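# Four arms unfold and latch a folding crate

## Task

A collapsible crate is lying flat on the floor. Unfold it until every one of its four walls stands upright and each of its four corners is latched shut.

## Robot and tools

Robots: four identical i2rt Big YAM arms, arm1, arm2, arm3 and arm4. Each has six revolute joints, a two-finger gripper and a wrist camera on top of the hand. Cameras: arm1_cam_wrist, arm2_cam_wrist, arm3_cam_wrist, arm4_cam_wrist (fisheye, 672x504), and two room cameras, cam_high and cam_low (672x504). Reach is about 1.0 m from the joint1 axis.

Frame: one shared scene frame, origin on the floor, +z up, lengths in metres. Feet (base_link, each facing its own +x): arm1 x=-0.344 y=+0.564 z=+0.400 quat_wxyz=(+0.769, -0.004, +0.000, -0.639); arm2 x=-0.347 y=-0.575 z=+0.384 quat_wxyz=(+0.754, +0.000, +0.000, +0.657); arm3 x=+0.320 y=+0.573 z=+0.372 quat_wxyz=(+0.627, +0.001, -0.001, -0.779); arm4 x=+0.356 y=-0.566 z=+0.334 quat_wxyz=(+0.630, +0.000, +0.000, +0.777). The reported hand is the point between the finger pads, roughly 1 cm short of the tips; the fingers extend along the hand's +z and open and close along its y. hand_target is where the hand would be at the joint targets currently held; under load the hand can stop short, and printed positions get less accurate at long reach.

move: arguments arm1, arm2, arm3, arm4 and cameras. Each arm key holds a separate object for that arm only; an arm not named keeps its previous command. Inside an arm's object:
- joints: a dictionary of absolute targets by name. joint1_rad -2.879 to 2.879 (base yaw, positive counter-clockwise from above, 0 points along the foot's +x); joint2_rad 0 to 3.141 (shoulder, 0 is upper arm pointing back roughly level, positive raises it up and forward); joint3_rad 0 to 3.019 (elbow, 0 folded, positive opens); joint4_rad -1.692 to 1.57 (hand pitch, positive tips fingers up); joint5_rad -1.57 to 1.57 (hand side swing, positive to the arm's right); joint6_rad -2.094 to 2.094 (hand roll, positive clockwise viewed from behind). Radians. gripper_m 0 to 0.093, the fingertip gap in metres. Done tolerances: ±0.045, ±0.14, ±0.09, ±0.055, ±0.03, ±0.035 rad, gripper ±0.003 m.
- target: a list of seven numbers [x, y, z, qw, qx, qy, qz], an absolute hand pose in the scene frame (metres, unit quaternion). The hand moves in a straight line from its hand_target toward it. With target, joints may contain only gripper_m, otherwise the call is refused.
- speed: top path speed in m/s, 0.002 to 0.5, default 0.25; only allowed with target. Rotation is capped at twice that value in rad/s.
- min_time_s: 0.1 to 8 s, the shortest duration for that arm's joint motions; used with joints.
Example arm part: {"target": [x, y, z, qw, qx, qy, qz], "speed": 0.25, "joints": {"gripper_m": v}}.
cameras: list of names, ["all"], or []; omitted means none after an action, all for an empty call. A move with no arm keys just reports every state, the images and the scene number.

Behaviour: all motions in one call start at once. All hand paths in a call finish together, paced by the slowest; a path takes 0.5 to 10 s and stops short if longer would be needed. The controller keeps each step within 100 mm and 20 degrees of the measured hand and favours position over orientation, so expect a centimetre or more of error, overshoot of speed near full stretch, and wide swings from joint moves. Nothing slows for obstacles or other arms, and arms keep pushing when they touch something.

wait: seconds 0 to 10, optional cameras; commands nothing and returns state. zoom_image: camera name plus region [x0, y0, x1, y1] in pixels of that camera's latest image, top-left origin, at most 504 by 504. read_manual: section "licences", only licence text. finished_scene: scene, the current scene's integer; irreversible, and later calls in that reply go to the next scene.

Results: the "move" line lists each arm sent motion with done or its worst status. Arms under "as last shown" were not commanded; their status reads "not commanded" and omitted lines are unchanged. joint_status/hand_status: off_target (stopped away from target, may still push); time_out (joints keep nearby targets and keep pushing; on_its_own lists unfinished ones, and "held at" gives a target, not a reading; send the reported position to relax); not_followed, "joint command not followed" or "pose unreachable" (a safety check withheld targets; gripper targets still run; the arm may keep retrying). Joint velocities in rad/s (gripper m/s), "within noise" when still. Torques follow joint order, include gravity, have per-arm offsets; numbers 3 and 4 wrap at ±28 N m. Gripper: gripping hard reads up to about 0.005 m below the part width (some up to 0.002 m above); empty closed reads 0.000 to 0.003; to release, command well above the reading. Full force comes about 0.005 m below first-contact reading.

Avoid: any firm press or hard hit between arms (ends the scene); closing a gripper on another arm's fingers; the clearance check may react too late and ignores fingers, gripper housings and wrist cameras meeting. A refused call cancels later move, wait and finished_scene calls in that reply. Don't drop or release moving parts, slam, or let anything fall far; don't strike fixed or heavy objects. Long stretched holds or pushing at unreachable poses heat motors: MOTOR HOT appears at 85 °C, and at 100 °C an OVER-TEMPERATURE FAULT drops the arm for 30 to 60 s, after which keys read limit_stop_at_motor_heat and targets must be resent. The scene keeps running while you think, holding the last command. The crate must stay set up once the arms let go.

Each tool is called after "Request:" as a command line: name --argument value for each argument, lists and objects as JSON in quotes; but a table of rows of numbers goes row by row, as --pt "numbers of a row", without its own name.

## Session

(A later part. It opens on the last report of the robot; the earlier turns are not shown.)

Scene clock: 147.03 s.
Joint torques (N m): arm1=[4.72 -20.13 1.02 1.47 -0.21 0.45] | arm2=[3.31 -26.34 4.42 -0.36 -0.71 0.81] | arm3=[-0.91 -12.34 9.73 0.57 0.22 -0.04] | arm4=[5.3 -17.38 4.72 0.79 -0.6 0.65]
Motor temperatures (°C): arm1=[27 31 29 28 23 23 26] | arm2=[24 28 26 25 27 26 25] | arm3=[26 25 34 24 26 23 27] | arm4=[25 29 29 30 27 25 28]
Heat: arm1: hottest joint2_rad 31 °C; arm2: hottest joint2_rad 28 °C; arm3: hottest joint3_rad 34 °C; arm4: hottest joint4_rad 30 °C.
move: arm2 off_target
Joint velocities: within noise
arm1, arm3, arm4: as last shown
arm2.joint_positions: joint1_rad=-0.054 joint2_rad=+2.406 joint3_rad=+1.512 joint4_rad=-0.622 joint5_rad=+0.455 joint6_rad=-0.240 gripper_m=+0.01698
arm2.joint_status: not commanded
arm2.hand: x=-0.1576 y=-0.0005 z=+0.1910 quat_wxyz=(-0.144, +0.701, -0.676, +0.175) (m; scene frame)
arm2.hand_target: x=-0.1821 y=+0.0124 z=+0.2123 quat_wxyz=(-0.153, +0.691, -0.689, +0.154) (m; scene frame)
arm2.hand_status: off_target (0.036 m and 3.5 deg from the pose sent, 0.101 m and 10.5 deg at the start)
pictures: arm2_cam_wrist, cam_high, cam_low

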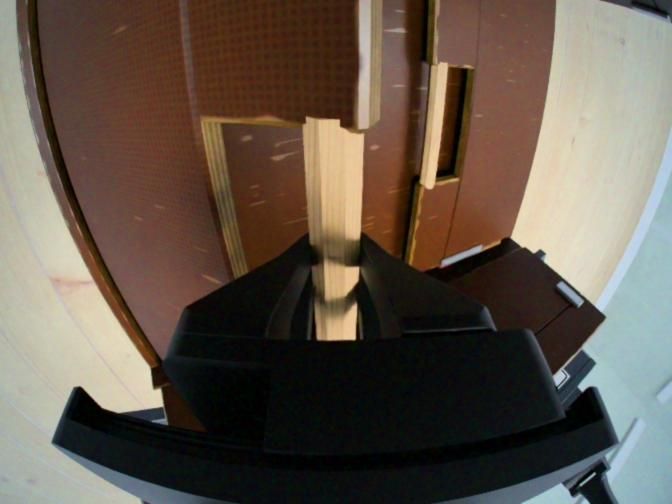

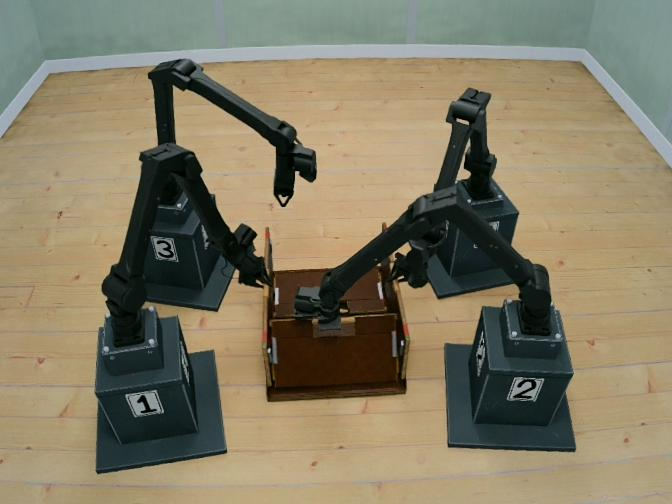

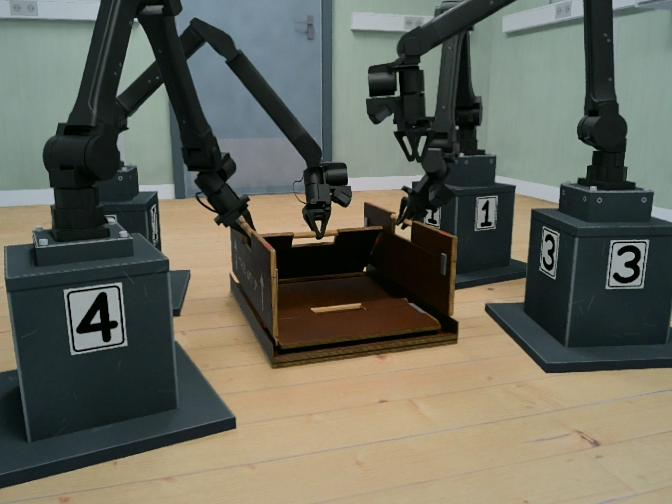

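Request:
move --arm2 '{"target": [-0.235, 0.012, 0.240, -0.1949, 0.6797, -0.6797, 0.1949], "speed": 0.15}'

Request:
move --arm2 '{"target": [-0.285, 0.010, 0.250, -0.2126, 0.6744, -0.6744, 0.2126], "speed": 0.12}' --cameras '["arm2_cam_wrist", "cam_high", "cam_low"]'

Scene clock: 151.30 s.
Joint torques (N m): arm1=[4.84 -19.9 1.02 1.47 -0.19 0.47] | arm2=[3.72 -25.11 5.08 -0.25 -0.96 0.71] | arm3=[-0.97 -12.1 9.77 0.59 0.2 -0.05] | arm4=[5.3 -17.38 4.72 0.8 -0.6 0.64]
Motor temperatures (°C): arm1=[27 31 29 28 23 23 26] | arm2=[24 28 26 25 27 26 25] | arm3=[26 25 35 24 26 23 27] | arm4=[25 29 29 30 27 25 28]
Heat: arm1: hottest joint2_rad 31 °C; arm2: hottest joint2_rad 28 °C; arm3: hottest joint3_rad 35 °C; arm4: hottest joint4_rad 30 °C.
move: arm2 off_target
Joint velocities: within noise
arm1.joint_positions: joint1_rad=+0.703 joint2_rad=+2.160 joint3_rad=+0.859 joint4_rad=+0.121 joint5_rad=+0.493 joint6_rad=-0.761 gripper_m=+0.01690
arm1.joint_status: not commanded
arm1.hand: x=-0.0273 y=+0.1980 z=+0.2294 quat_wxyz=(+0.020, -0.010, -0.952, +0.307) (m; scene frame)
arm1.hand_target: x=-0.0113 y=+0.2231 z=+0.2327 quat_wxyz=(+0.001, +0.000, -0.954, +0.301) (m; scene frame)
arm1.hand_status: not commanded
arm2.joint_positions: joint1_rad=+0.060 joint2_rad=+2.357 joint3_rad=+1.483 joint4_rad=-0.700 joint5_rad=+0.590 joint6_rad=-0.102 gripper_m=+0.01700
arm2.joint_status: not commanded
arm2.hand: x=-0.2050 y=-0.0022 z=+0.2229 quat_wxyz=(-0.185, +0.685, -0.667, +0.224) (m; scene frame)
arm2.hand_target: x=-0.2338 y=+0.0110 z=+0.2395 quat_wxyz=(-0.193, +0.681, -0.678, +0.197) (m; scene frame)
arm2.hand_status: off_target (0.037 m and 3.9 deg from the pose sent, 0.092 m and 6.7 deg at the start)
arm3: as last shown
arm4.joint_positions: joint1_rad=+0.763 joint2_rad=+2.027 joint3_rad=+0.972 joint4_rad=-0.164 joint5_rad=+0.533 joint6_rad=-0.694 gripper_m=+0.01592
arm4.joint_status: not commanded
arm4.hand: x=-0.0191 y=-0.2019 z=+0.2326 quat_wxyz=(-0.309, +0.951, -0.002, +0.022) (m; scene frame)
arm4.hand_target: x=-0.0352 y=-0.2235 z=+0.2339 quat_wxyz=(-0.302, +0.953, +0.001, +0.000) (m; scene frame)
arm4.hand_status: not commanded
pictures: none

Scene clock: 152.43 s.
Joint torques (N m): arm1=[4.84 -19.72 0.88 1.35 -0.18 0.49] | arm2=[3.84 -23.82 5.85 -0.2 -1.28 0.66] | arm3=[-1.03 -12.45 9.77 0.55 0.2 -0.03] | arm4=[5.3 -17.32 4.72 0.79 -0.6 0.65]
Motor temperatures (°C): arm1=[27 31 29 28 23 23 26] | arm2=[24 28 26 25 28 26 25] | arm3=[26 25 35 24 26 23 27] | arm4=[25 29 29 30 27 25 28]
Heat: arm1: hottest joint2_rad 31 °C; arm2: hottest joint2_rad 28 °C; arm3: hottest joint3_rad 35 °C; arm4: hottest joint4_rad 30 °C.
move: arm2 off_target
Joint velocities: within noise
arm1, arm4: as last shown
arm2.joint_positions: joint1_rad=+0.156 joint2_rad=+2.338 joint3_rad=+1.483 joint4_rad=-0.786 joint5_rad=+0.650 joint6_rad=+0.021 gripper_m=+0.01701
arm2.joint_status: not commanded
arm2.hand: x=-0.2522 y=-0.0041 z=+0.2398 quat_wxyz=(-0.207, +0.677, -0.662, +0.245) (m; scene frame)
arm2.hand_target: x=-0.2838 y=+0.0088 z=+0.2501 quat_wxyz=(-0.211, +0.676, -0.673, +0.214) (m; scene frame)
arm2.hand_status: off_target (0.037 m and 4.1 deg from the pose sent, 0.085 m and 3.7 deg at the start)
arm3.joint_positions: joint1_rad=-0.100 joint2_rad=+1.674 joint3_rad=+1.180 joint4_rad=-1.118 joint5_rad=+0.003 joint6_rad=-0.303 gripper_m=+0.05012
arm3.joint_status: not commanded
arm3.hand: x=+0.1783 y=+0.1415 z=+0.4425 quat_wxyz=(+0.010, -0.711, -0.703, -0.018) (m; scene frame)
arm3.hand_target: x=+0.1683 y=+0.1237 z=+0.4480 quat_wxyz=(+0.004, -0.710, -0.704, -0.004) (m; scene frame)
arm3.hand_status: not commanded
pictures: arm2_cam_wrist, cam_high, cam_low

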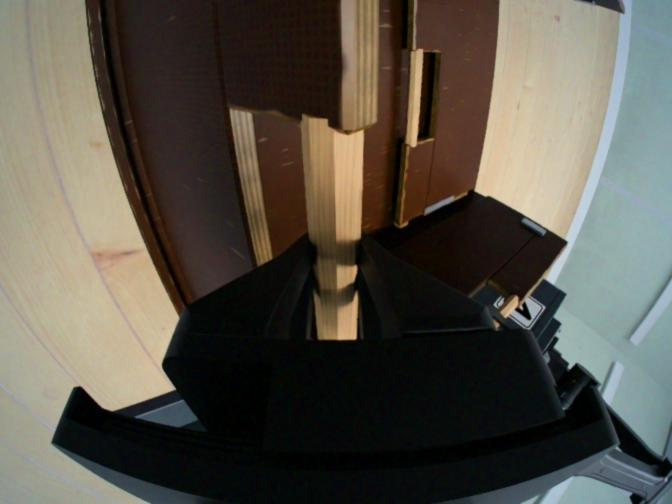

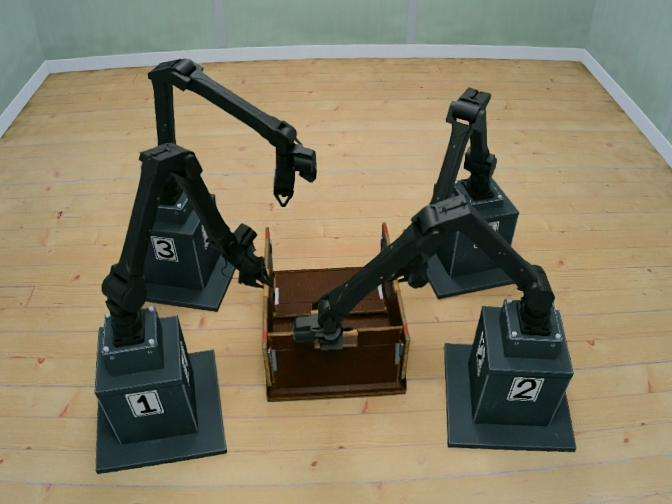

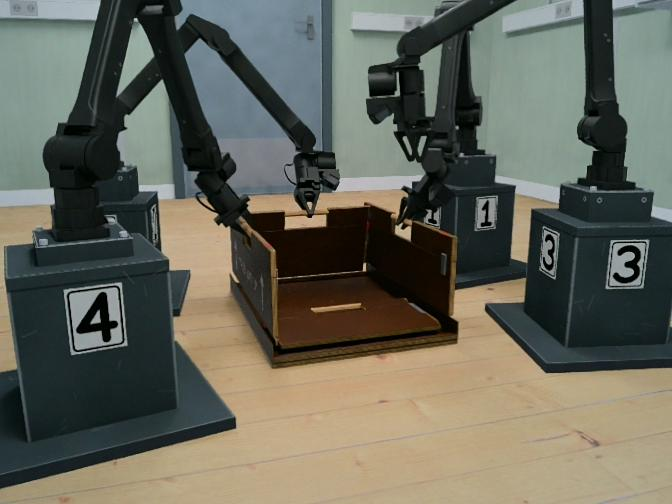

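Request:
move --arm2 '{"target": [-0.318, 0.008, 0.256, -0.2126, 0.6744, -0.6744, 0.2126], "speed": 0.1}'

Request:
move --arm2 '{"target": [-0.345, 0.008, 0.256, -0.2126, 0.6744, -0.6744, 0.2126], "speed": 0.08}' --cameras '["arm2_cam_wrist", "cam_high", "cam_low"]'

Request:
zoom_image --camera "cam_high" --region '[240, 210, 440, 410]'

Scene clock: 155.47 s.
Joint torques (N m): arm1=[4.66 -20.01 1.06 1.43 -0.21 0.48] | arm2=[3.84 -23.77 6.26 -0.31 -1.43 0.65] | arm3=[-1.61 -12.04 9.74 0.5 0.23 -0.05] | arm4=[5.3 -17.38 4.72 0.79 -0.6 0.65]
Motor temperatures (°C): arm1=[27 31 29 28 23 23 26] | arm2=[24 29 26 25 28 26 25] | arm3=[26 25 35 24 26 23 27] | arm4=[25 29 29 30 27 25 28]
Heat: arm1: hottest joint2_rad 31 °C; arm2: hottest joint2_rad 29 °C; arm3: hottest joint3_rad 35 °C; arm4: hottest joint4_rad 30 °C.
move: arm2 off_target
Joint velocities: within noise
arm1, arm3, arm4: as last shown
arm2.joint_positions: joint1_rad=+0.213 joint2_rad=+2.332 joint3_rad=+1.489 joint4_rad=-0.834 joint5_rad=+0.648 joint6_rad=+0.091 gripper_m=+0.01704
arm2.joint_status: not commanded
arm2.hand: x=-0.2846 y=-0.0050 z=+0.2453 quat_wxyz=(-0.211, +0.676, -0.662, +0.244) (m; scene frame)
arm2.hand_target: x=-0.3174 y=+0.0080 z=+0.2562 quat_wxyz=(-0.213, +0.675, -0.674, +0.211) (m; scene frame)
arm2.hand_status: off_target (0.037 m and 3.9 deg from the pose sent, 0.069 m and 4.1 deg at the start)
pictures: none

Scene clock: 156.47 s.
Joint torques (N m): arm1=[4.42 -19.43 0.94 1.4 -0.22 0.53] | arm2=[5.89 -23.12 6.64 -0.84 -1.35 0.84] | arm3=[-1.44 -11.99 9.69 0.44 0.22 -0.02] | arm4=[5.3 -17.32 4.72 0.77 -0.6 0.64]
Motor temperatures (°C): arm1=[27 31 29 28 23 23 26] | arm2=[24 29 26 25 28 26 25] | arm3=[26 25 35 24 26 23 27] | arm4=[25 29 29 30 27 25 28]
Heat: arm1: hottest joint2_rad 31 °C; arm2: hottest joint2_rad 29 °C; arm3: hottest joint3_rad 35 °C; arm4: hottest joint4_rad 30 °C.
move: arm2 off_target
Joint velocities: within noise
arm1.joint_positions: joint1_rad=+0.703 joint2_rad=+2.160 joint3_rad=+0.857 joint4_rad=+0.121 joint5_rad=+0.493 joint6_rad=-0.761 gripper_m=+0.01690
arm1.joint_status: not commanded
arm1.hand: x=-0.0280 y=+0.1986 z=+0.2291 quat_wxyz=(+0.020, -0.009, -0.952, +0.306) (m; scene frame)
arm1.hand_target: x=-0.0118 y=+0.2235 z=+0.2324 quat_wxyz=(+0.001, +0.000, -0.954, +0.301) (m; scene frame)
arm1.hand_status: not commanded
arm2.joint_positions: joint1_rad=+0.234 joint2_rad=+2.335 joint3_rad=+1.498 joint4_rad=-0.860 joint5_rad=+0.642 joint6_rad=+0.125 gripper_m=+0.01704
arm2.joint_status: not commanded
arm2.hand: x=-0.2975 y=-0.0058 z=+0.2457 quat_wxyz=(-0.209, +0.675, -0.665, +0.243) (m; scene frame)
arm2.hand_target: x=-0.3433 y=+0.0072 z=+0.2549 quat_wxyz=(-0.214, +0.675, -0.674, +0.211) (m; scene frame)
arm2.hand_status: off_target (0.051 m and 3.7 deg from the pose sent, 0.063 m and 3.9 deg at the start)
arm3, arm4: as last shown
arm4.joint_positions: joint1_rad=+0.763 joint2_rad=+2.027 joint3_rad=+0.972 joint4_rad=-0.164 joint5_rad=+0.533 joint6_rad=-0.694 gripper_m=+0.01591
arm4.hand_target: x=-0.0351 y=-0.2235 z=+0.2338 quat_wxyz=(-0.302, +0.953, +0.001, +0.000) (m; scene frame)
pictures: arm2_cam_wrist, cam_high, cam_low

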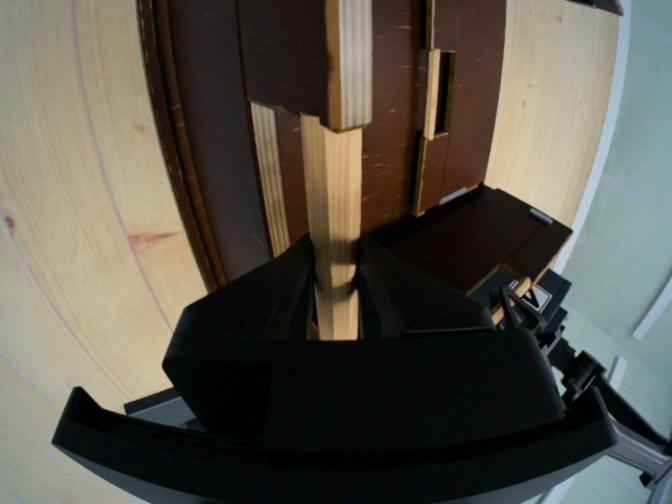

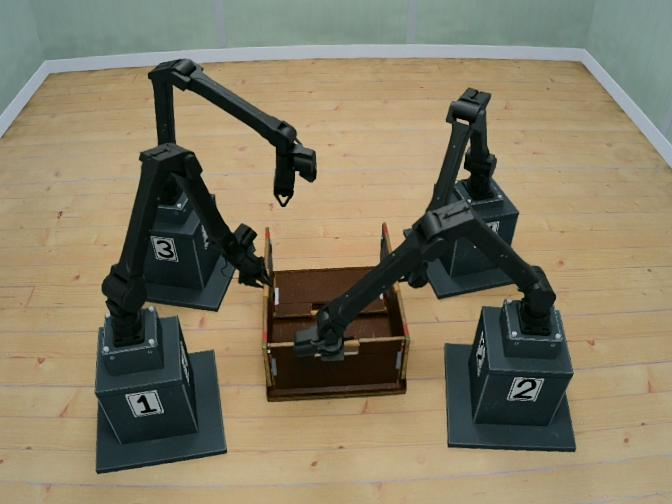

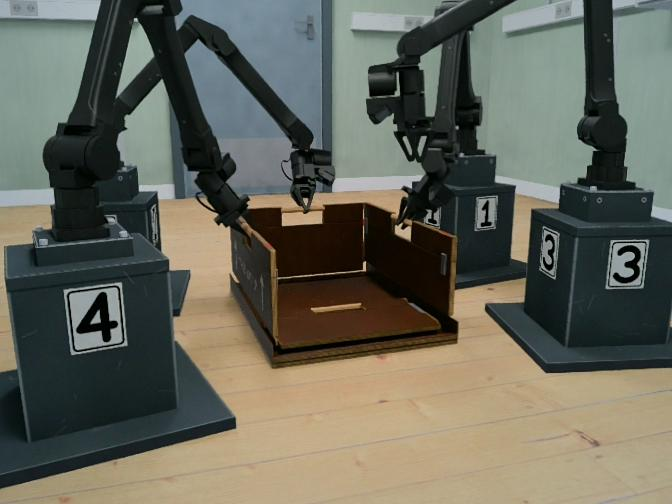

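Scaled by 2.520 from the camera's 672x504 image, which has a finer 960x720 frame.

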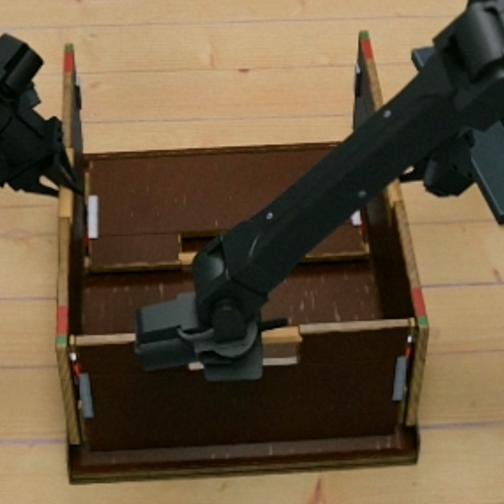

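Request:
zoom_image --camera "cam_high" --region '[255, 310, 335, 410]'

Request:
zoom_image --camera "cam_high" --region '[365, 305, 425, 405]'

Request:
zoom_image --camera "cam_low" --region '[220, 180, 400, 300]'

Scaled by 5.040 from the camera's 672x504 image, which has a finer 960x720 frame.

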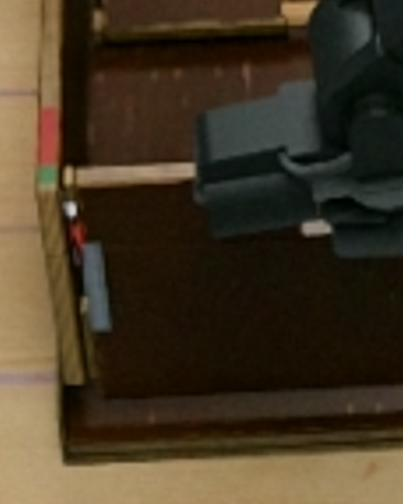

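Scaled by 5.040 from the camera's 672x504 image, which has a finer 960x720 frame.

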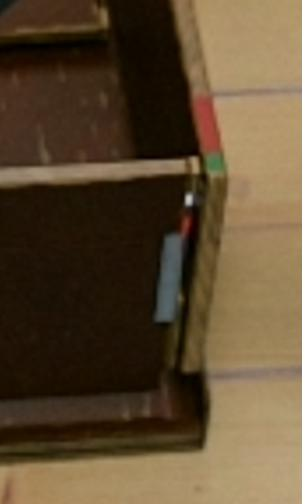

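Scaled by 2.800 from the camera's 672x504 image, which has a finer 960x720 frame.

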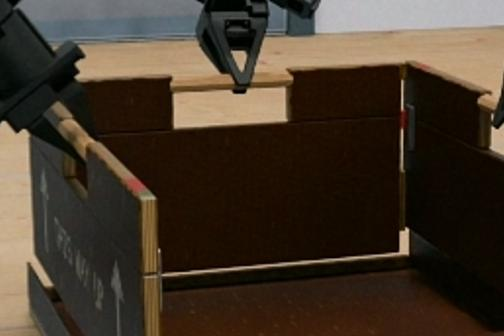

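Request:
move --arm2 '{"target": [-0.375, 0.006, 0.258, -0.2126, 0.6744, -0.6744, 0.2126], "speed": 0.08}' --cameras '["arm2_cam_wrist", "cam_high", "cam_low"]'

Request:
zoom_image --camera "cam_high" --region '[255, 310, 335, 410]'

Request:
zoom_image --camera "cam_high" --region '[365, 305, 425, 405]'

Request:
zoom_image --camera "cam_low" --region '[330, 190, 400, 290]'

Scene clock: 166.73 s.
Joint torques (N m): arm1=[4.48 -19.96 1.03 1.28 -0.25 0.44] | arm2=[10.05 -24.06 6.5 -1.02 -1.62 1.16] | arm3=[-1.32 -11.87 9.59 0.39 0.21 -0.07] | arm4=[5.3 -17.32 4.72 0.77 -0.6 0.64]
Motor temperatures (°C): arm1=[27 31 29 28 23 23 26] | arm2=[24 28 26 25 28 27 26] | arm3=[26 25 35 24 26 23 27] | arm4=[25 29 29 30 27 25 28]
Heat: arm1: hottest joint2_rad 31 °C; arm2: hottest joint2_rad 28 °C; arm3: hottest joint3_rad 35 °C; arm4: hottest joint4_rad 30 °C.
move: arm2 off_target
Joint velocities: within noise
arm1, arm3, arm4: as last shown
arm2.joint_positions: joint1_rad=+0.234 joint2_rad=+2.344 joint3_rad=+1.518 joint4_rad=-0.892 joint5_rad=+0.640 joint6_rad=+0.153 gripper_m=+0.01704
arm2.joint_status: not commanded
arm2.hand: x=-0.2977 y=-0.0053 z=+0.2461 quat_wxyz=(-0.205, +0.668, -0.671, +0.248) (m; scene frame)
arm2.hand_target: x=-0.3709 y=+0.0032 z=+0.2575 quat_wxyz=(-0.212, +0.676, -0.674, +0.211) (m; scene frame)
arm2.hand_status: off_target (0.079 m and 4.2 deg from the pose sent, 0.079 m and 3.7 deg at the start)
pictures: arm2_cam_wrist, cam_high, cam_low

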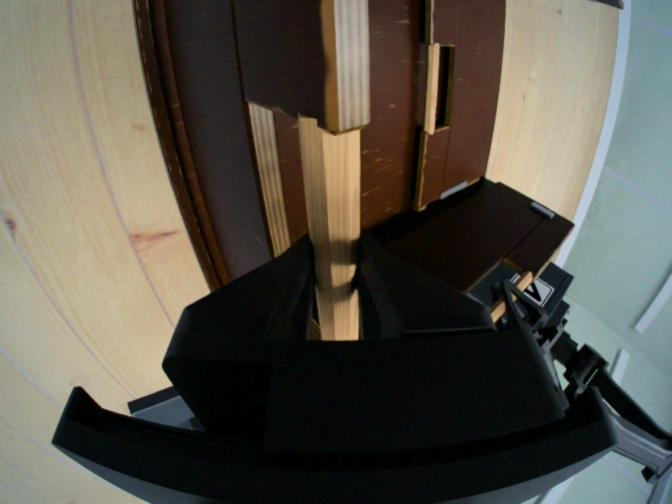

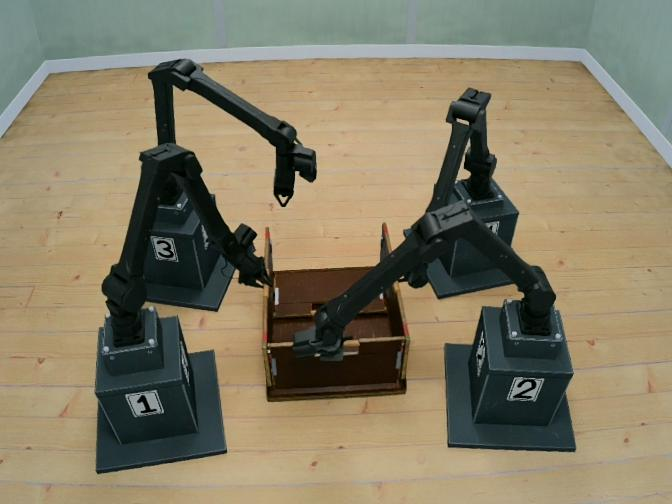

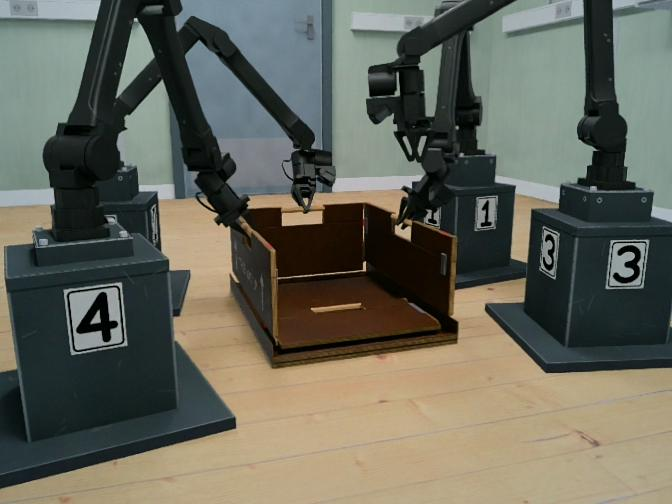

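Scaled by 5.040 from the camera's 672x504 image, which has a finer 960x720 frame.

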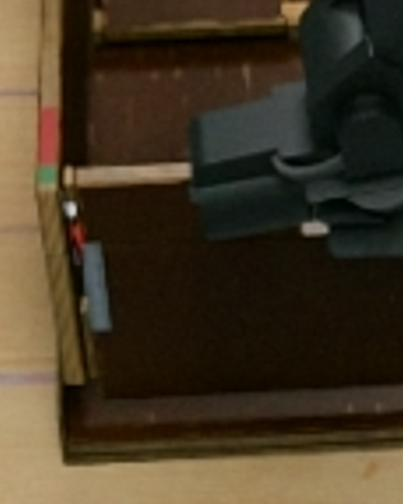

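Scaled by 5.040 from the camera's 672x504 image, which has a finer 960x720 frame.

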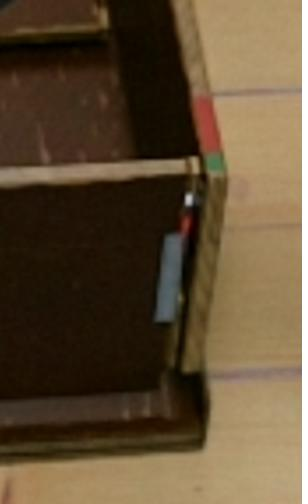

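Scaled by 5.040 from the camera's 672x504 image, which has a finer 960x720 frame.

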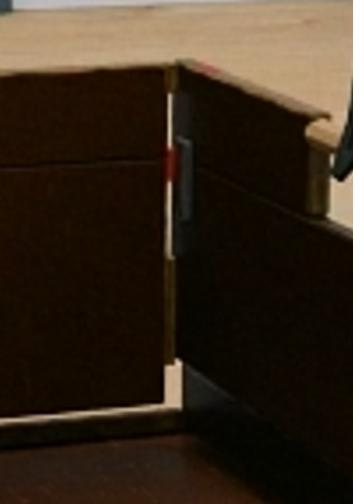

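Request:
move --arm3 '{"target": [-0.13, 0.07, 0.42, 0, 0.7071, 0.7071, 0], "speed": 0.3}' --cameras '["arm3_cam_wrist", "cam_high"]'

Request:
zoom_image --camera "arm3_cam_wrist" --region '[350, 40, 672, 330]'

Scene clock: 174.77 s.
Joint torques (N m): arm1=[5.13 -19.9 0.88 1.33 -0.25 0.47] | arm2=[10.05 -23.88 6.53 -1.16 -1.62 1.16] | arm3=[-0.32 -18.2 10.82 -0.06 -0.11 -0.07] | arm4=[5.3 -17.32 4.72 0.76 -0.6 0.65]
Motor temperatures (°C): arm1=[27 31 29 28 23 23 26] | arm2=[24 28 26 25 29 27 26] | arm3=[26 25 35 24 26 23 27] | arm4=[25 29 29 30 27 25 28]
Heat: arm1: hottest joint2_rad 31 °C; arm2: hottest joint5_rad 29 °C; arm3: hottest joint3_rad 35 °C; arm4: hottest joint4_rad 30 °C.
move: arm3 off_target
Joint velocities: within noise
arm1, arm2, arm4: as last shown
arm2.hand_target: x=-0.3709 y=+0.0032 z=+0.2575 quat_wxyz=(-0.212, +0.676, -0.674, +0.210) (m; scene frame)
arm3.joint_positions: joint1_rad=-0.511 joint2_rad=+2.177 joint3_rad=+1.911 joint4_rad=-1.305 joint5_rad=-0.001 joint6_rad=-0.720 gripper_m=+0.05012
arm3.joint_status: not commanded
arm3.hand: x=-0.1194 y=+0.0789 z=+0.4245 quat_wxyz=(-0.002, -0.709, -0.705, -0.002) (m; scene frame)
arm3.hand_target: x=-0.1257 y=+0.0686 z=+0.4184 quat_wxyz=(-0.003, -0.705, -0.709, -0.001) (m; scene frame)
arm3.hand_status: off_target (0.015 m and 0.4 deg from the pose sent, 0.317 m and 2.5 deg at the start)
pictures: arm3_cam_wrist, cam_high

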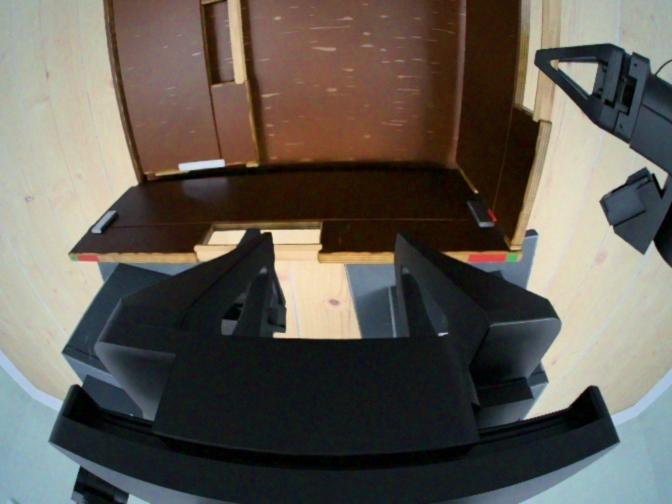

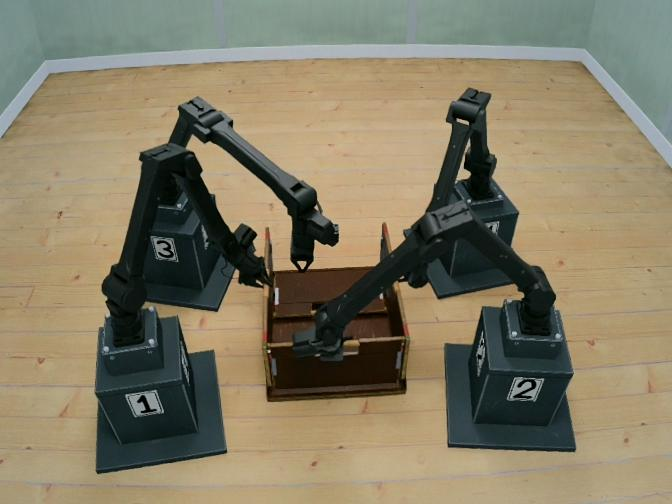

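Scaled by 1.565 from the camera's 672x504 image, which has a finer 960x720 frame.

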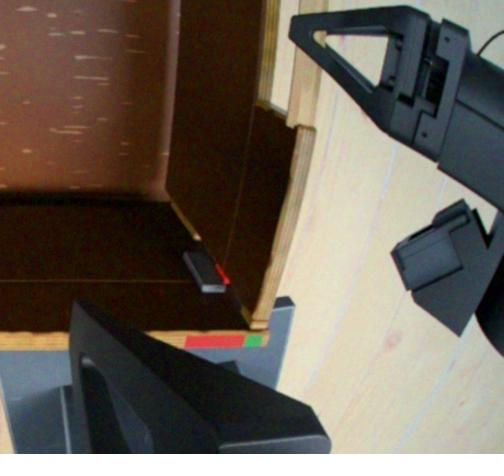

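Request:
zoom_image --camera "arm3_cam_wrist" --region '[445, 170, 545, 275]'

Request:
zoom_image --camera "arm3_cam_wrist" --region '[60, 190, 160, 280]'

Scaled by 4.800 from the camera's 672x504 image, which has a finer 960x720 frame.

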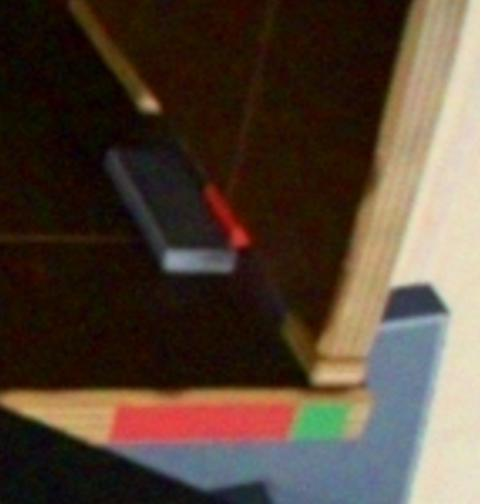

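Scaled by 5.040 from the camera's 672x504 image, which has a finer 960x720 frame.

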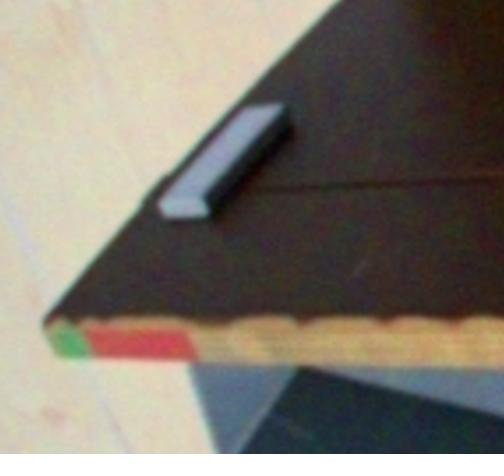

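Request:
move --arm2 '{"target": [-0.265, 0.006, 0.25, -0.2126, 0.6744, -0.6744, 0.2126], "speed": 0.1}' --arm3 '{"target": [0.06, 0.02, 0.25, 0, 0.7071, 0.7071, 0], "speed": 0.3}' --cameras '["arm3_cam_wrist", "cam_high", "arm2_cam_wrist"]'

Request:
zoom_image --camera "cam_high" --region '[255, 310, 335, 410]'

Scene clock: 186.03 s.
Joint torques (N m): arm1=[4.84 -20.13 0.98 1.32 -0.25 0.48] | arm2=[-3.9 -22.89 5.15 1.43 -0.07 -0.16] | arm3=[-0.26 -17.55 5.39 0.9 0.19 0.13] | arm4=[5.3 -17.32 4.72 0.77 -0.6 0.64]
Motor temperatures (°C): arm1=[27 32 29 27 23 23 26] | arm2=[24 28 26 25 29 27 26] | arm3=[26 26 36 24 26 23 27] | arm4=[25 29 28 30 27 25 28]
Heat: arm1: hottest joint2_rad 32 °C; arm2: hottest joint5_rad 29 °C; arm3: hottest joint3_rad 36 °C; arm4: hottest joint4_rad 30 °C.
move: arm2 off_target; arm3 off_target
Joint velocities: within noise
arm1, arm4: as last shown
arm2.joint_positions: joint1_rad=+0.222 joint2_rad=+2.315 joint3_rad=+1.466 joint4_rad=-0.801 joint5_rad=+0.622 joint6_rad=+0.067 gripper_m=+0.01703
arm2.joint_status: not commanded
arm2.hand: x=-0.2934 y=-0.0051 z=+0.2457 quat_wxyz=(-0.208, +0.688, -0.657, +0.228) (m; scene frame)
arm2.hand_target: x=-0.2713 y=+0.0040 z=+0.2509 quat_wxyz=(-0.212, +0.675, -0.673, +0.214) (m; scene frame)
arm2.hand_status: off_target (0.031 m and 3.1 deg from the pose sent, 0.035 m and 4.2 deg at the start)
arm3.joint_positions: joint1_rad=-0.230 joint2_rad=+2.243 joint3_rad=+1.570 joint4_rad=-0.876 joint5_rad=+0.005 joint6_rad=-0.453 gripper_m=+0.05012
arm3.joint_status: not commanded
arm3.hand: x=+0.0545 y=+0.0191 z=+0.2690 quat_wxyz=(-0.002, -0.704, -0.710, +0.010) (m; scene frame)
arm3.hand_target: x=+0.0573 y=+0.0237 z=+0.2512 quat_wxyz=(+0.002, -0.708, -0.707, +0.002) (m; scene frame)
arm3.hand_status: off_target (0.020 m and 1.3 deg from the pose sent, 0.257 m and 0.4 deg at the start)
pictures: arm2_cam_wrist, arm3_cam_wrist, cam_high

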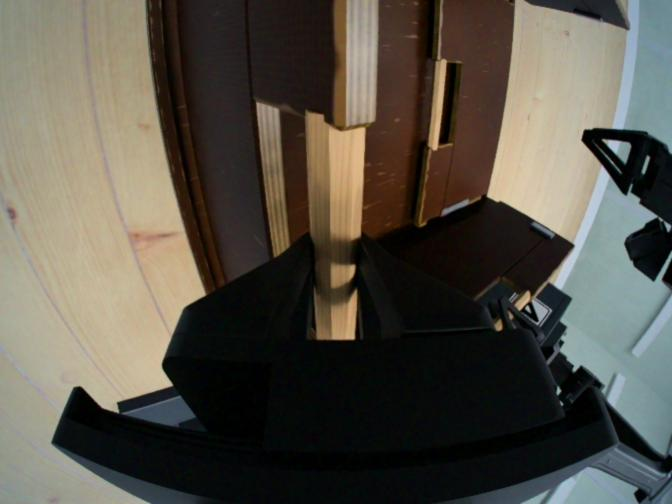

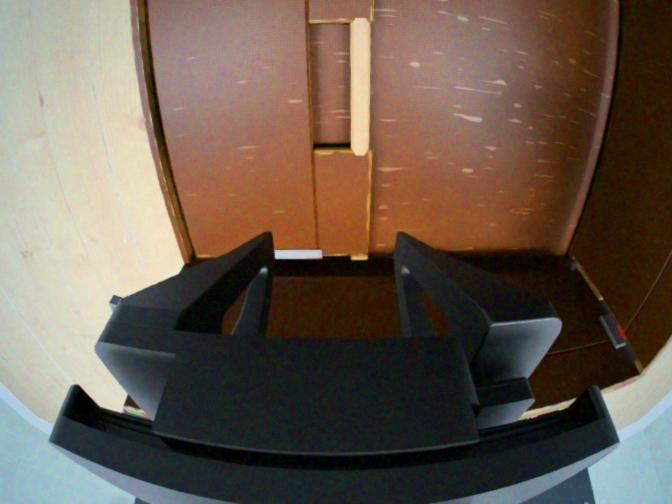

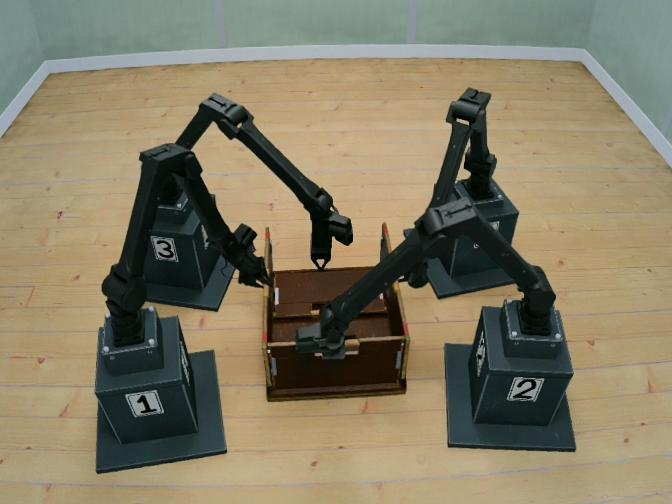

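Scaled by 5.040 from the camera's 672x504 image, which has a finer 960x720 frame.

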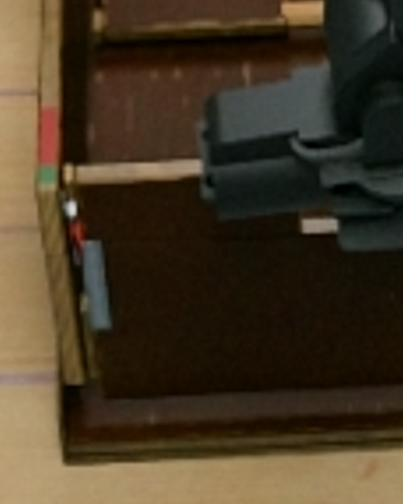

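Request:
move --arm3 '{"target": [0.017, -0.020, 0.10, 0, 0.7071, 0.7071, 0], "speed": 0.25}' --cameras '["arm3_cam_wrist"]'

Scene clock: 192.87 s.
Joint torques (N m): arm1=[4.89 -19.49 0.94 1.29 -0.25 0.5] | arm2=[-3.9 -22.83 5.15 1.43 -0.06 -0.16] | arm3=[-1.61 -19.55 7.69 -0.09 0.01 -0.05] | arm4=[5.3 -17.38 4.72 0.77 -0.6 0.65]
Motor temperatures (°C): arm1=[27 32 29 27 23 23 26] | arm2=[24 28 26 25 29 27 26] | arm3=[26 27 35 24 26 23 27] | arm4=[25 29 28 30 27 25 28]
Heat: arm1: hottest joint2_rad 32 °C; arm2: hottest joint5_rad 29 °C; arm3: hottest joint3_rad 35 °C; arm4: hottest joint4_rad 30 °C.
move: arm3 off_target
Joint velocities: within noise
arm1, arm2, arm4: as last shown
arm3.joint_positions: joint1_rad=-0.247 joint2_rad=+2.631 joint3_rad=+1.862 joint4_rad=-0.790 joint5_rad=+0.005 joint6_rad=-0.459 gripper_m=+0.05012
arm3.joint_status: not commanded
arm3.hand: x=+0.0244 y=-0.0188 z=+0.1129 quat_wxyz=(-0.001, -0.708, -0.706, +0.005) (m; scene frame)
arm3.hand_target: x=+0.0175 y=-0.0180 z=+0.1003 quat_wxyz=(+0.000, -0.708, -0.706, +0.000) (m; scene frame)
arm3.hand_status: off_target (0.015 m and 0.6 deg from the pose sent, 0.178 m and 1.3 deg at the start)
pictures: arm3_cam_wrist

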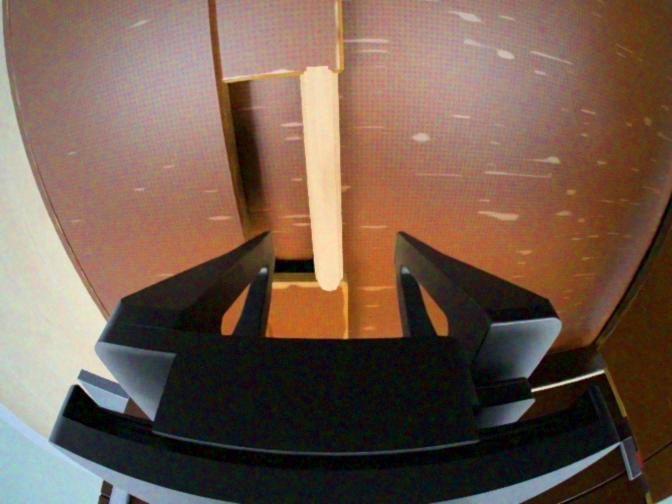

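Request:
move --arm3 '{"target": [0.021, -0.023, 0.018, 0, 0.7071, 0.7071, 0], "speed": 0.12}' --cameras '["arm3_cam_wrist"]'

Scene clock: 195.97 s.
Joint torques (N m): arm1=[4.48 -20.25 1.06 1.44 -0.22 0.47] | arm2=[-3.9 -22.83 5.15 1.43 -0.07 -0.17] | arm3=[-0.73 -19.72 7.62 0.61 -0.04 0] | arm4=[5.3 -17.32 4.72 0.77 -0.6 0.65]
Motor temperatures (°C): arm1=[27 32 29 27 23 23 26] | arm2=[24 28 26 25 28 27 26] | arm3=[26 27 34 24 26 23 27] | arm4=[25 29 28 30 27 25 28]
Heat: arm1: hottest joint2_rad 32 °C; arm2: hottest joint2_rad 28 °C; arm3: hottest joint3_rad 34 °C; arm4: hottest joint4_rad 30 °C.
move: arm3 off_target
Joint velocities: within noise
arm1, arm2: as last shown
arm3.joint_positions: joint1_rad=-0.245 joint2_rad=+2.811 joint3_rad=+1.997 joint4_rad=-0.759 joint5_rad=+0.005 joint6_rad=-0.464 gripper_m=+0.05011
arm3.joint_status: not commanded
arm3.hand: x=+0.0251 y=-0.0202 z=+0.0340 quat_wxyz=(+0.002, -0.706, -0.708, -0.001) (m; scene frame)
arm3.hand_target: x=+0.0227 y=-0.0222 z=+0.0185 quat_wxyz=(+0.000, -0.705, -0.709, +0.000) (m; scene frame)
arm3.hand_status: off_target (0.017 m and 0.3 deg from the pose sent, 0.095 m and 0.6 deg at the start)
arm4.joint_positions: joint1_rad=+0.763 joint2_rad=+2.027 joint3_rad=+0.972 joint4_rad=-0.164 joint5_rad=+0.533 joint6_rad=-0.694 gripper_m=+0.01591
arm4.joint_status: not commanded
arm4.hand: x=-0.0191 y=-0.2019 z=+0.2326 quat_wxyz=(-0.309, +0.951, -0.002, +0.022) (m; scene frame)
arm4.hand_target: x=-0.0351 y=-0.2235 z=+0.2338 quat_wxyz=(-0.302, +0.953, +0.001, +0.000) (m; scene frame)
arm4.hand_status: not commanded
pictures: arm3_cam_wrist

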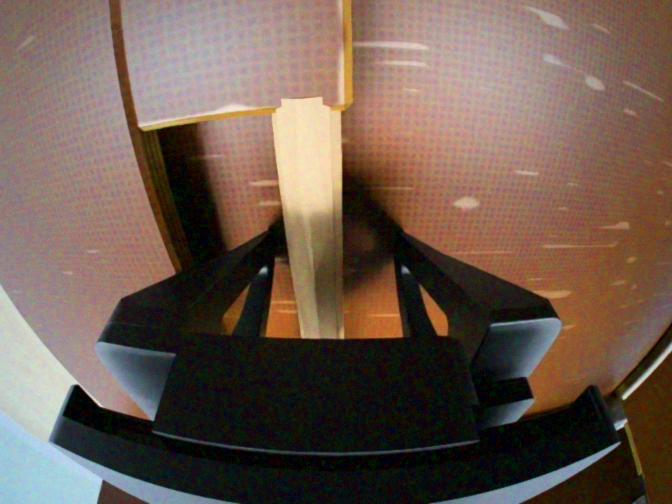

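Request:
move --arm3 '{"target": [0.034, -0.023, 0.007, 0, 0.7071, 0.7071, 0], "speed": 0.1}' --cameras '["arm3_cam_wrist"]'

Scene clock: 199.87 s.
Joint torques (N m): arm1=[4.72 -20.25 0.99 1.54 -0.25 0.48] | arm2=[-3.9 -22.83 5.16 1.44 -0.06 -0.16] | arm3=[0.5 -18.78 6.8 1.18 0.02 0.1] | arm4=[5.3 -17.32 4.72 0.79 -0.6 0.64]
Motor temperatures (°C): arm1=[27 32 29 27 23 23 26] | arm2=[24 28 26 25 28 27 26] | arm3=[26 27 34 24 26 23 27] | arm4=[25 30 28 30 27 25 28]
Heat: arm1: hottest joint2_rad 32 °C; arm2: hottest joint2_rad 28 °C; arm3: hottest joint3_rad 34 °C; arm4: hottest joint2_rad 30 °C.
move: arm3 off_target
Joint velocities: within noise
arm1, arm2, arm4: as last shown
arm3.joint_positions: joint1_rad=-0.247 joint2_rad=+2.812 joint3_rad=+1.997 joint4_rad=-0.747 joint5_rad=+0.005 joint6_rad=-0.453 gripper_m=+0.05011
arm3.joint_status: not commanded
arm3.hand: x=+0.0231 y=-0.0218 z=+0.0330 quat_wxyz=(+0.000, -0.710, -0.704, +0.004) (m; scene frame)
arm3.hand_target: x=+0.0334 y=-0.0205 z=+0.0076 quat_wxyz=(+0.000, -0.709, -0.705, +0.000) (m; scene frame)
arm3.hand_status: off_target (0.028 m and 0.7 deg from the pose sent, 0.029 m and 0.3 deg at the start)
pictures: arm3_cam_wrist

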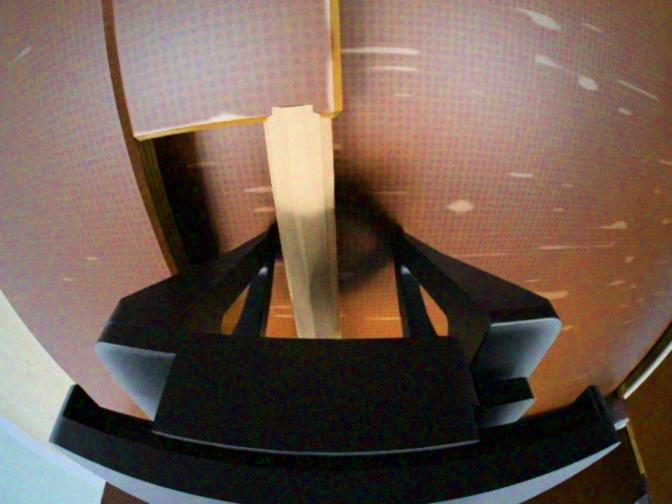

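Request:
move --arm3 '{"target": [0.042, -0.021, 0.022, 0, 0.7071, 0.7071, 0], "speed": 0.1}' --cameras '["arm3_cam_wrist"]'

Scene clock: 202.03 s.
Joint torques (N m): arm1=[4.13 -19.37 1.03 1.46 -0.17 0.47] | arm2=[-3.9 -22.83 5.15 1.44 -0.07 -0.16] | arm3=[-0.21 -21.77 3.49 1.02 0.01 0.12] | arm4=[5.3 -17.32 4.71 0.77 -0.6 0.65]
Motor temperatures (°C): arm1=[27 32 29 27 23 23 26] | arm2=[24 28 26 25 28 26 26] | arm3=[26 27 34 24 26 23 27] | arm4=[25 30 28 30 27 25 28]
Heat: arm1: hottest joint2_rad 32 °C; arm2: hottest joint2_rad 28 °C; arm3: hottest joint3_rad 34 °C; arm4: hottest joint2_rad 30 °C.
move: arm3 off_target
Joint velocities: within noise
arm1, arm2, arm4: as last shown
arm3.joint_positions: joint1_rad=-0.235 joint2_rad=+2.812 joint3_rad=+1.997 joint4_rad=-0.739 joint5_rad=+0.005 joint6_rad=-0.448 gripper_m=+0.05011
arm3.joint_status: not commanded
arm3.hand: x=+0.0296 y=-0.0272 z=+0.0331 quat_wxyz=(-0.001, -0.708, -0.706, +0.007) (m; scene frame)
arm3.hand_target: x=+0.0422 y=-0.0206 z=+0.0223 quat_wxyz=(+0.000, -0.707, -0.707, -0.001) (m; scene frame)
arm3.hand_status: off_target (0.018 m and 0.8 deg from the pose sent, 0.022 m and 0.7 deg at the start)
pictures: arm3_cam_wrist

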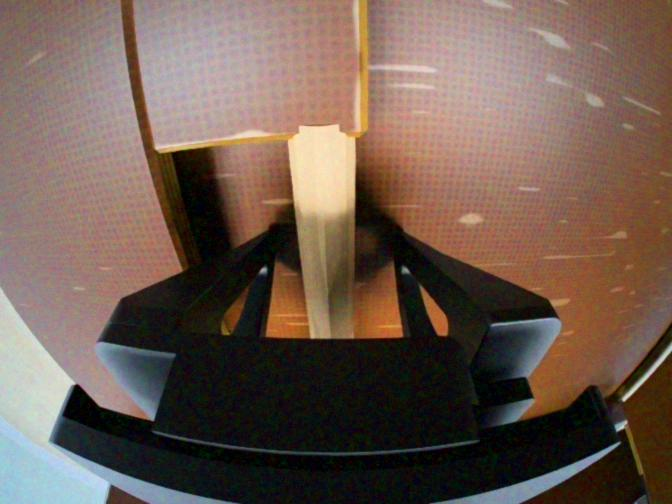

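Centered now. Grip.

Request:
move --arm3 '{"joints": {"gripper_m": 0.010}}'

Request:
move --arm3 '{"target": [0.040, -0.020, 0.095, -0.0493, 0.7054, 0.7054, -0.0493], "speed": 0.12}' --cameras '["arm3_cam_wrist", "cam_low"]'

Scene clock: 203.90 s.
Joint torques (N m): arm1=[4.6 -19.96 0.9 1.25 -0.26 0.51] | arm2=[-3.9 -22.89 5.15 1.44 -0.07 -0.16] | arm3=[0.26 -21.42 3.78 0.85 0.03 0.32] | arm4=[5.3 -17.32 4.72 0.77 -0.6 0.64]
Motor temperatures (°C): arm1=[27 32 29 27 23 23 26] | arm2=[24 28 26 25 28 26 26] | arm3=[26 27 34 24 26 23 27] | arm4=[25 30 28 30 27 25 28]
Heat: arm1: hottest joint2_rad 32 °C; arm2: hottest joint2_rad 28 °C; arm3: hottest joint3_rad 34 °C; arm4: hottest joint2_rad 30 °C.
move: arm3 off_target
Joint velocities: within noise
arm1.joint_positions: joint1_rad=+0.703 joint2_rad=+2.160 joint3_rad=+0.857 joint4_rad=+0.121 joint5_rad=+0.493 joint6_rad=-0.761 gripper_m=+0.01690
arm1.joint_status: not commanded
arm1.hand: x=-0.0280 y=+0.1986 z=+0.2291 quat_wxyz=(+0.020, -0.009, -0.952, +0.306) (m; scene frame)
arm1.hand_target: x=-0.0118 y=+0.2235 z=+0.2324 quat_wxyz=(+0.001, +0.000, -0.954, +0.301) (m; scene frame)
arm1.hand_status: not commanded
arm2, arm4: as last shown
arm3.joint_positions: joint1_rad=-0.231 joint2_rad=+2.811 joint3_rad=+1.993 joint4_rad=-0.738 joint5_rad=+0.003 joint6_rad=-0.470 gripper_m=+0.01647
arm3.joint_status: gripper_m off_target (ended at +0.01651, target +0.01000)
arm3.hand: x=+0.0319 y=-0.0277 z=+0.0333 quat_wxyz=(-0.002, -0.699, -0.715, +0.007) (m; scene frame)
arm3.hand_target: x=+0.0437 y=-0.0221 z=+0.0231 quat_wxyz=(-0.001, -0.703, -0.711, +0.000) (m; scene frame)
arm3.hand_status: not commanded
pictures: none

Scene clock: 205.20 s.
Joint torques (N m): arm1=[5.3 -19.84 1.03 1.39 -0.25 0.49] | arm2=[-3.9 -22.83 5.16 1.43 -0.07 -0.16] | arm3=[0.21 -24.47 2.89 -0.64 -0.13 0.31] | arm4=[5.25 -17.32 4.72 0.77 -0.6 0.65]
Motor temperatures (°C): arm1=[27 32 29 27 23 23 26] | arm2=[24 28 26 25 28 26 26] | arm3=[26 27 33 24 26 23 27] | arm4=[25 30 28 30 27 25 28]
Heat: arm1: hottest joint2_rad 32 °C; arm2: hottest joint2_rad 28 °C; arm3: hottest joint3_rad 33 °C; arm4: hottest joint2_rad 30 °C.
move: arm3 off_target
Joint velocities: within noise
arm1, arm2, arm4: as last shown
arm3.joint_positions: joint1_rad=-0.192 joint2_rad=+2.679 joint3_rad=+1.834 joint4_rad=-0.646 joint5_rad=+0.143 joint6_rad=-0.436 gripper_m=+0.01648
arm3.joint_status: not commanded
arm3.hand: x=+0.0350 y=-0.0264 z=+0.0782 quat_wxyz=(+0.051, -0.697, -0.713, +0.062) (m; scene frame)
arm3.hand_target: x=+0.0427 y=-0.0240 z=+0.0940 quat_wxyz=(+0.050, -0.703, -0.708, +0.054) (m; scene frame)
arm3.hand_status: off_target (0.019 m and 2.0 deg from the pose sent, 0.063 m and 7.7 deg at the start)
pictures: arm3_cam_wrist, cam_low

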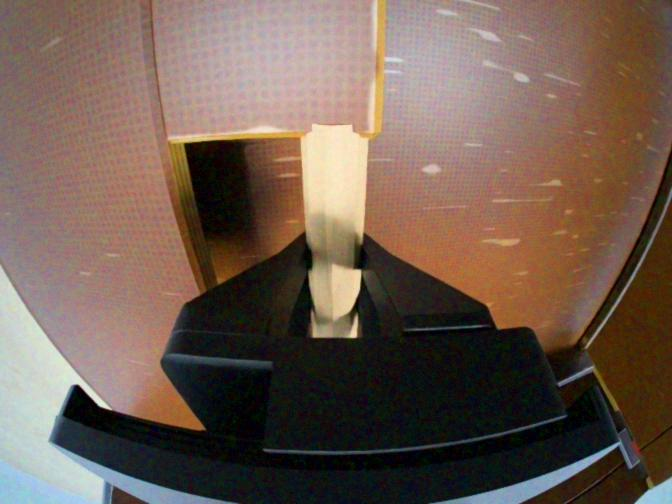

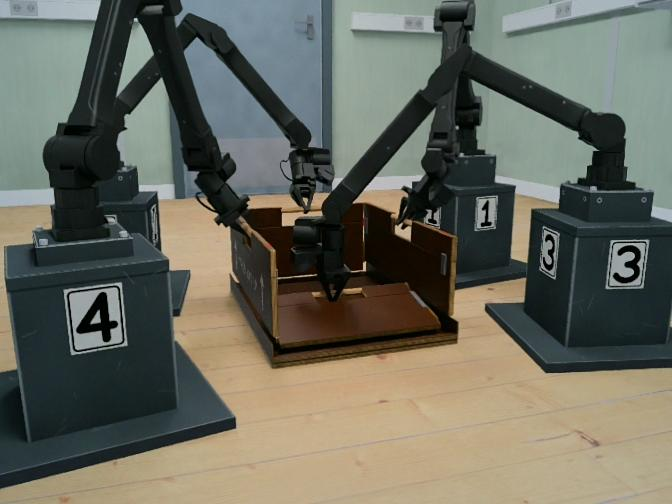

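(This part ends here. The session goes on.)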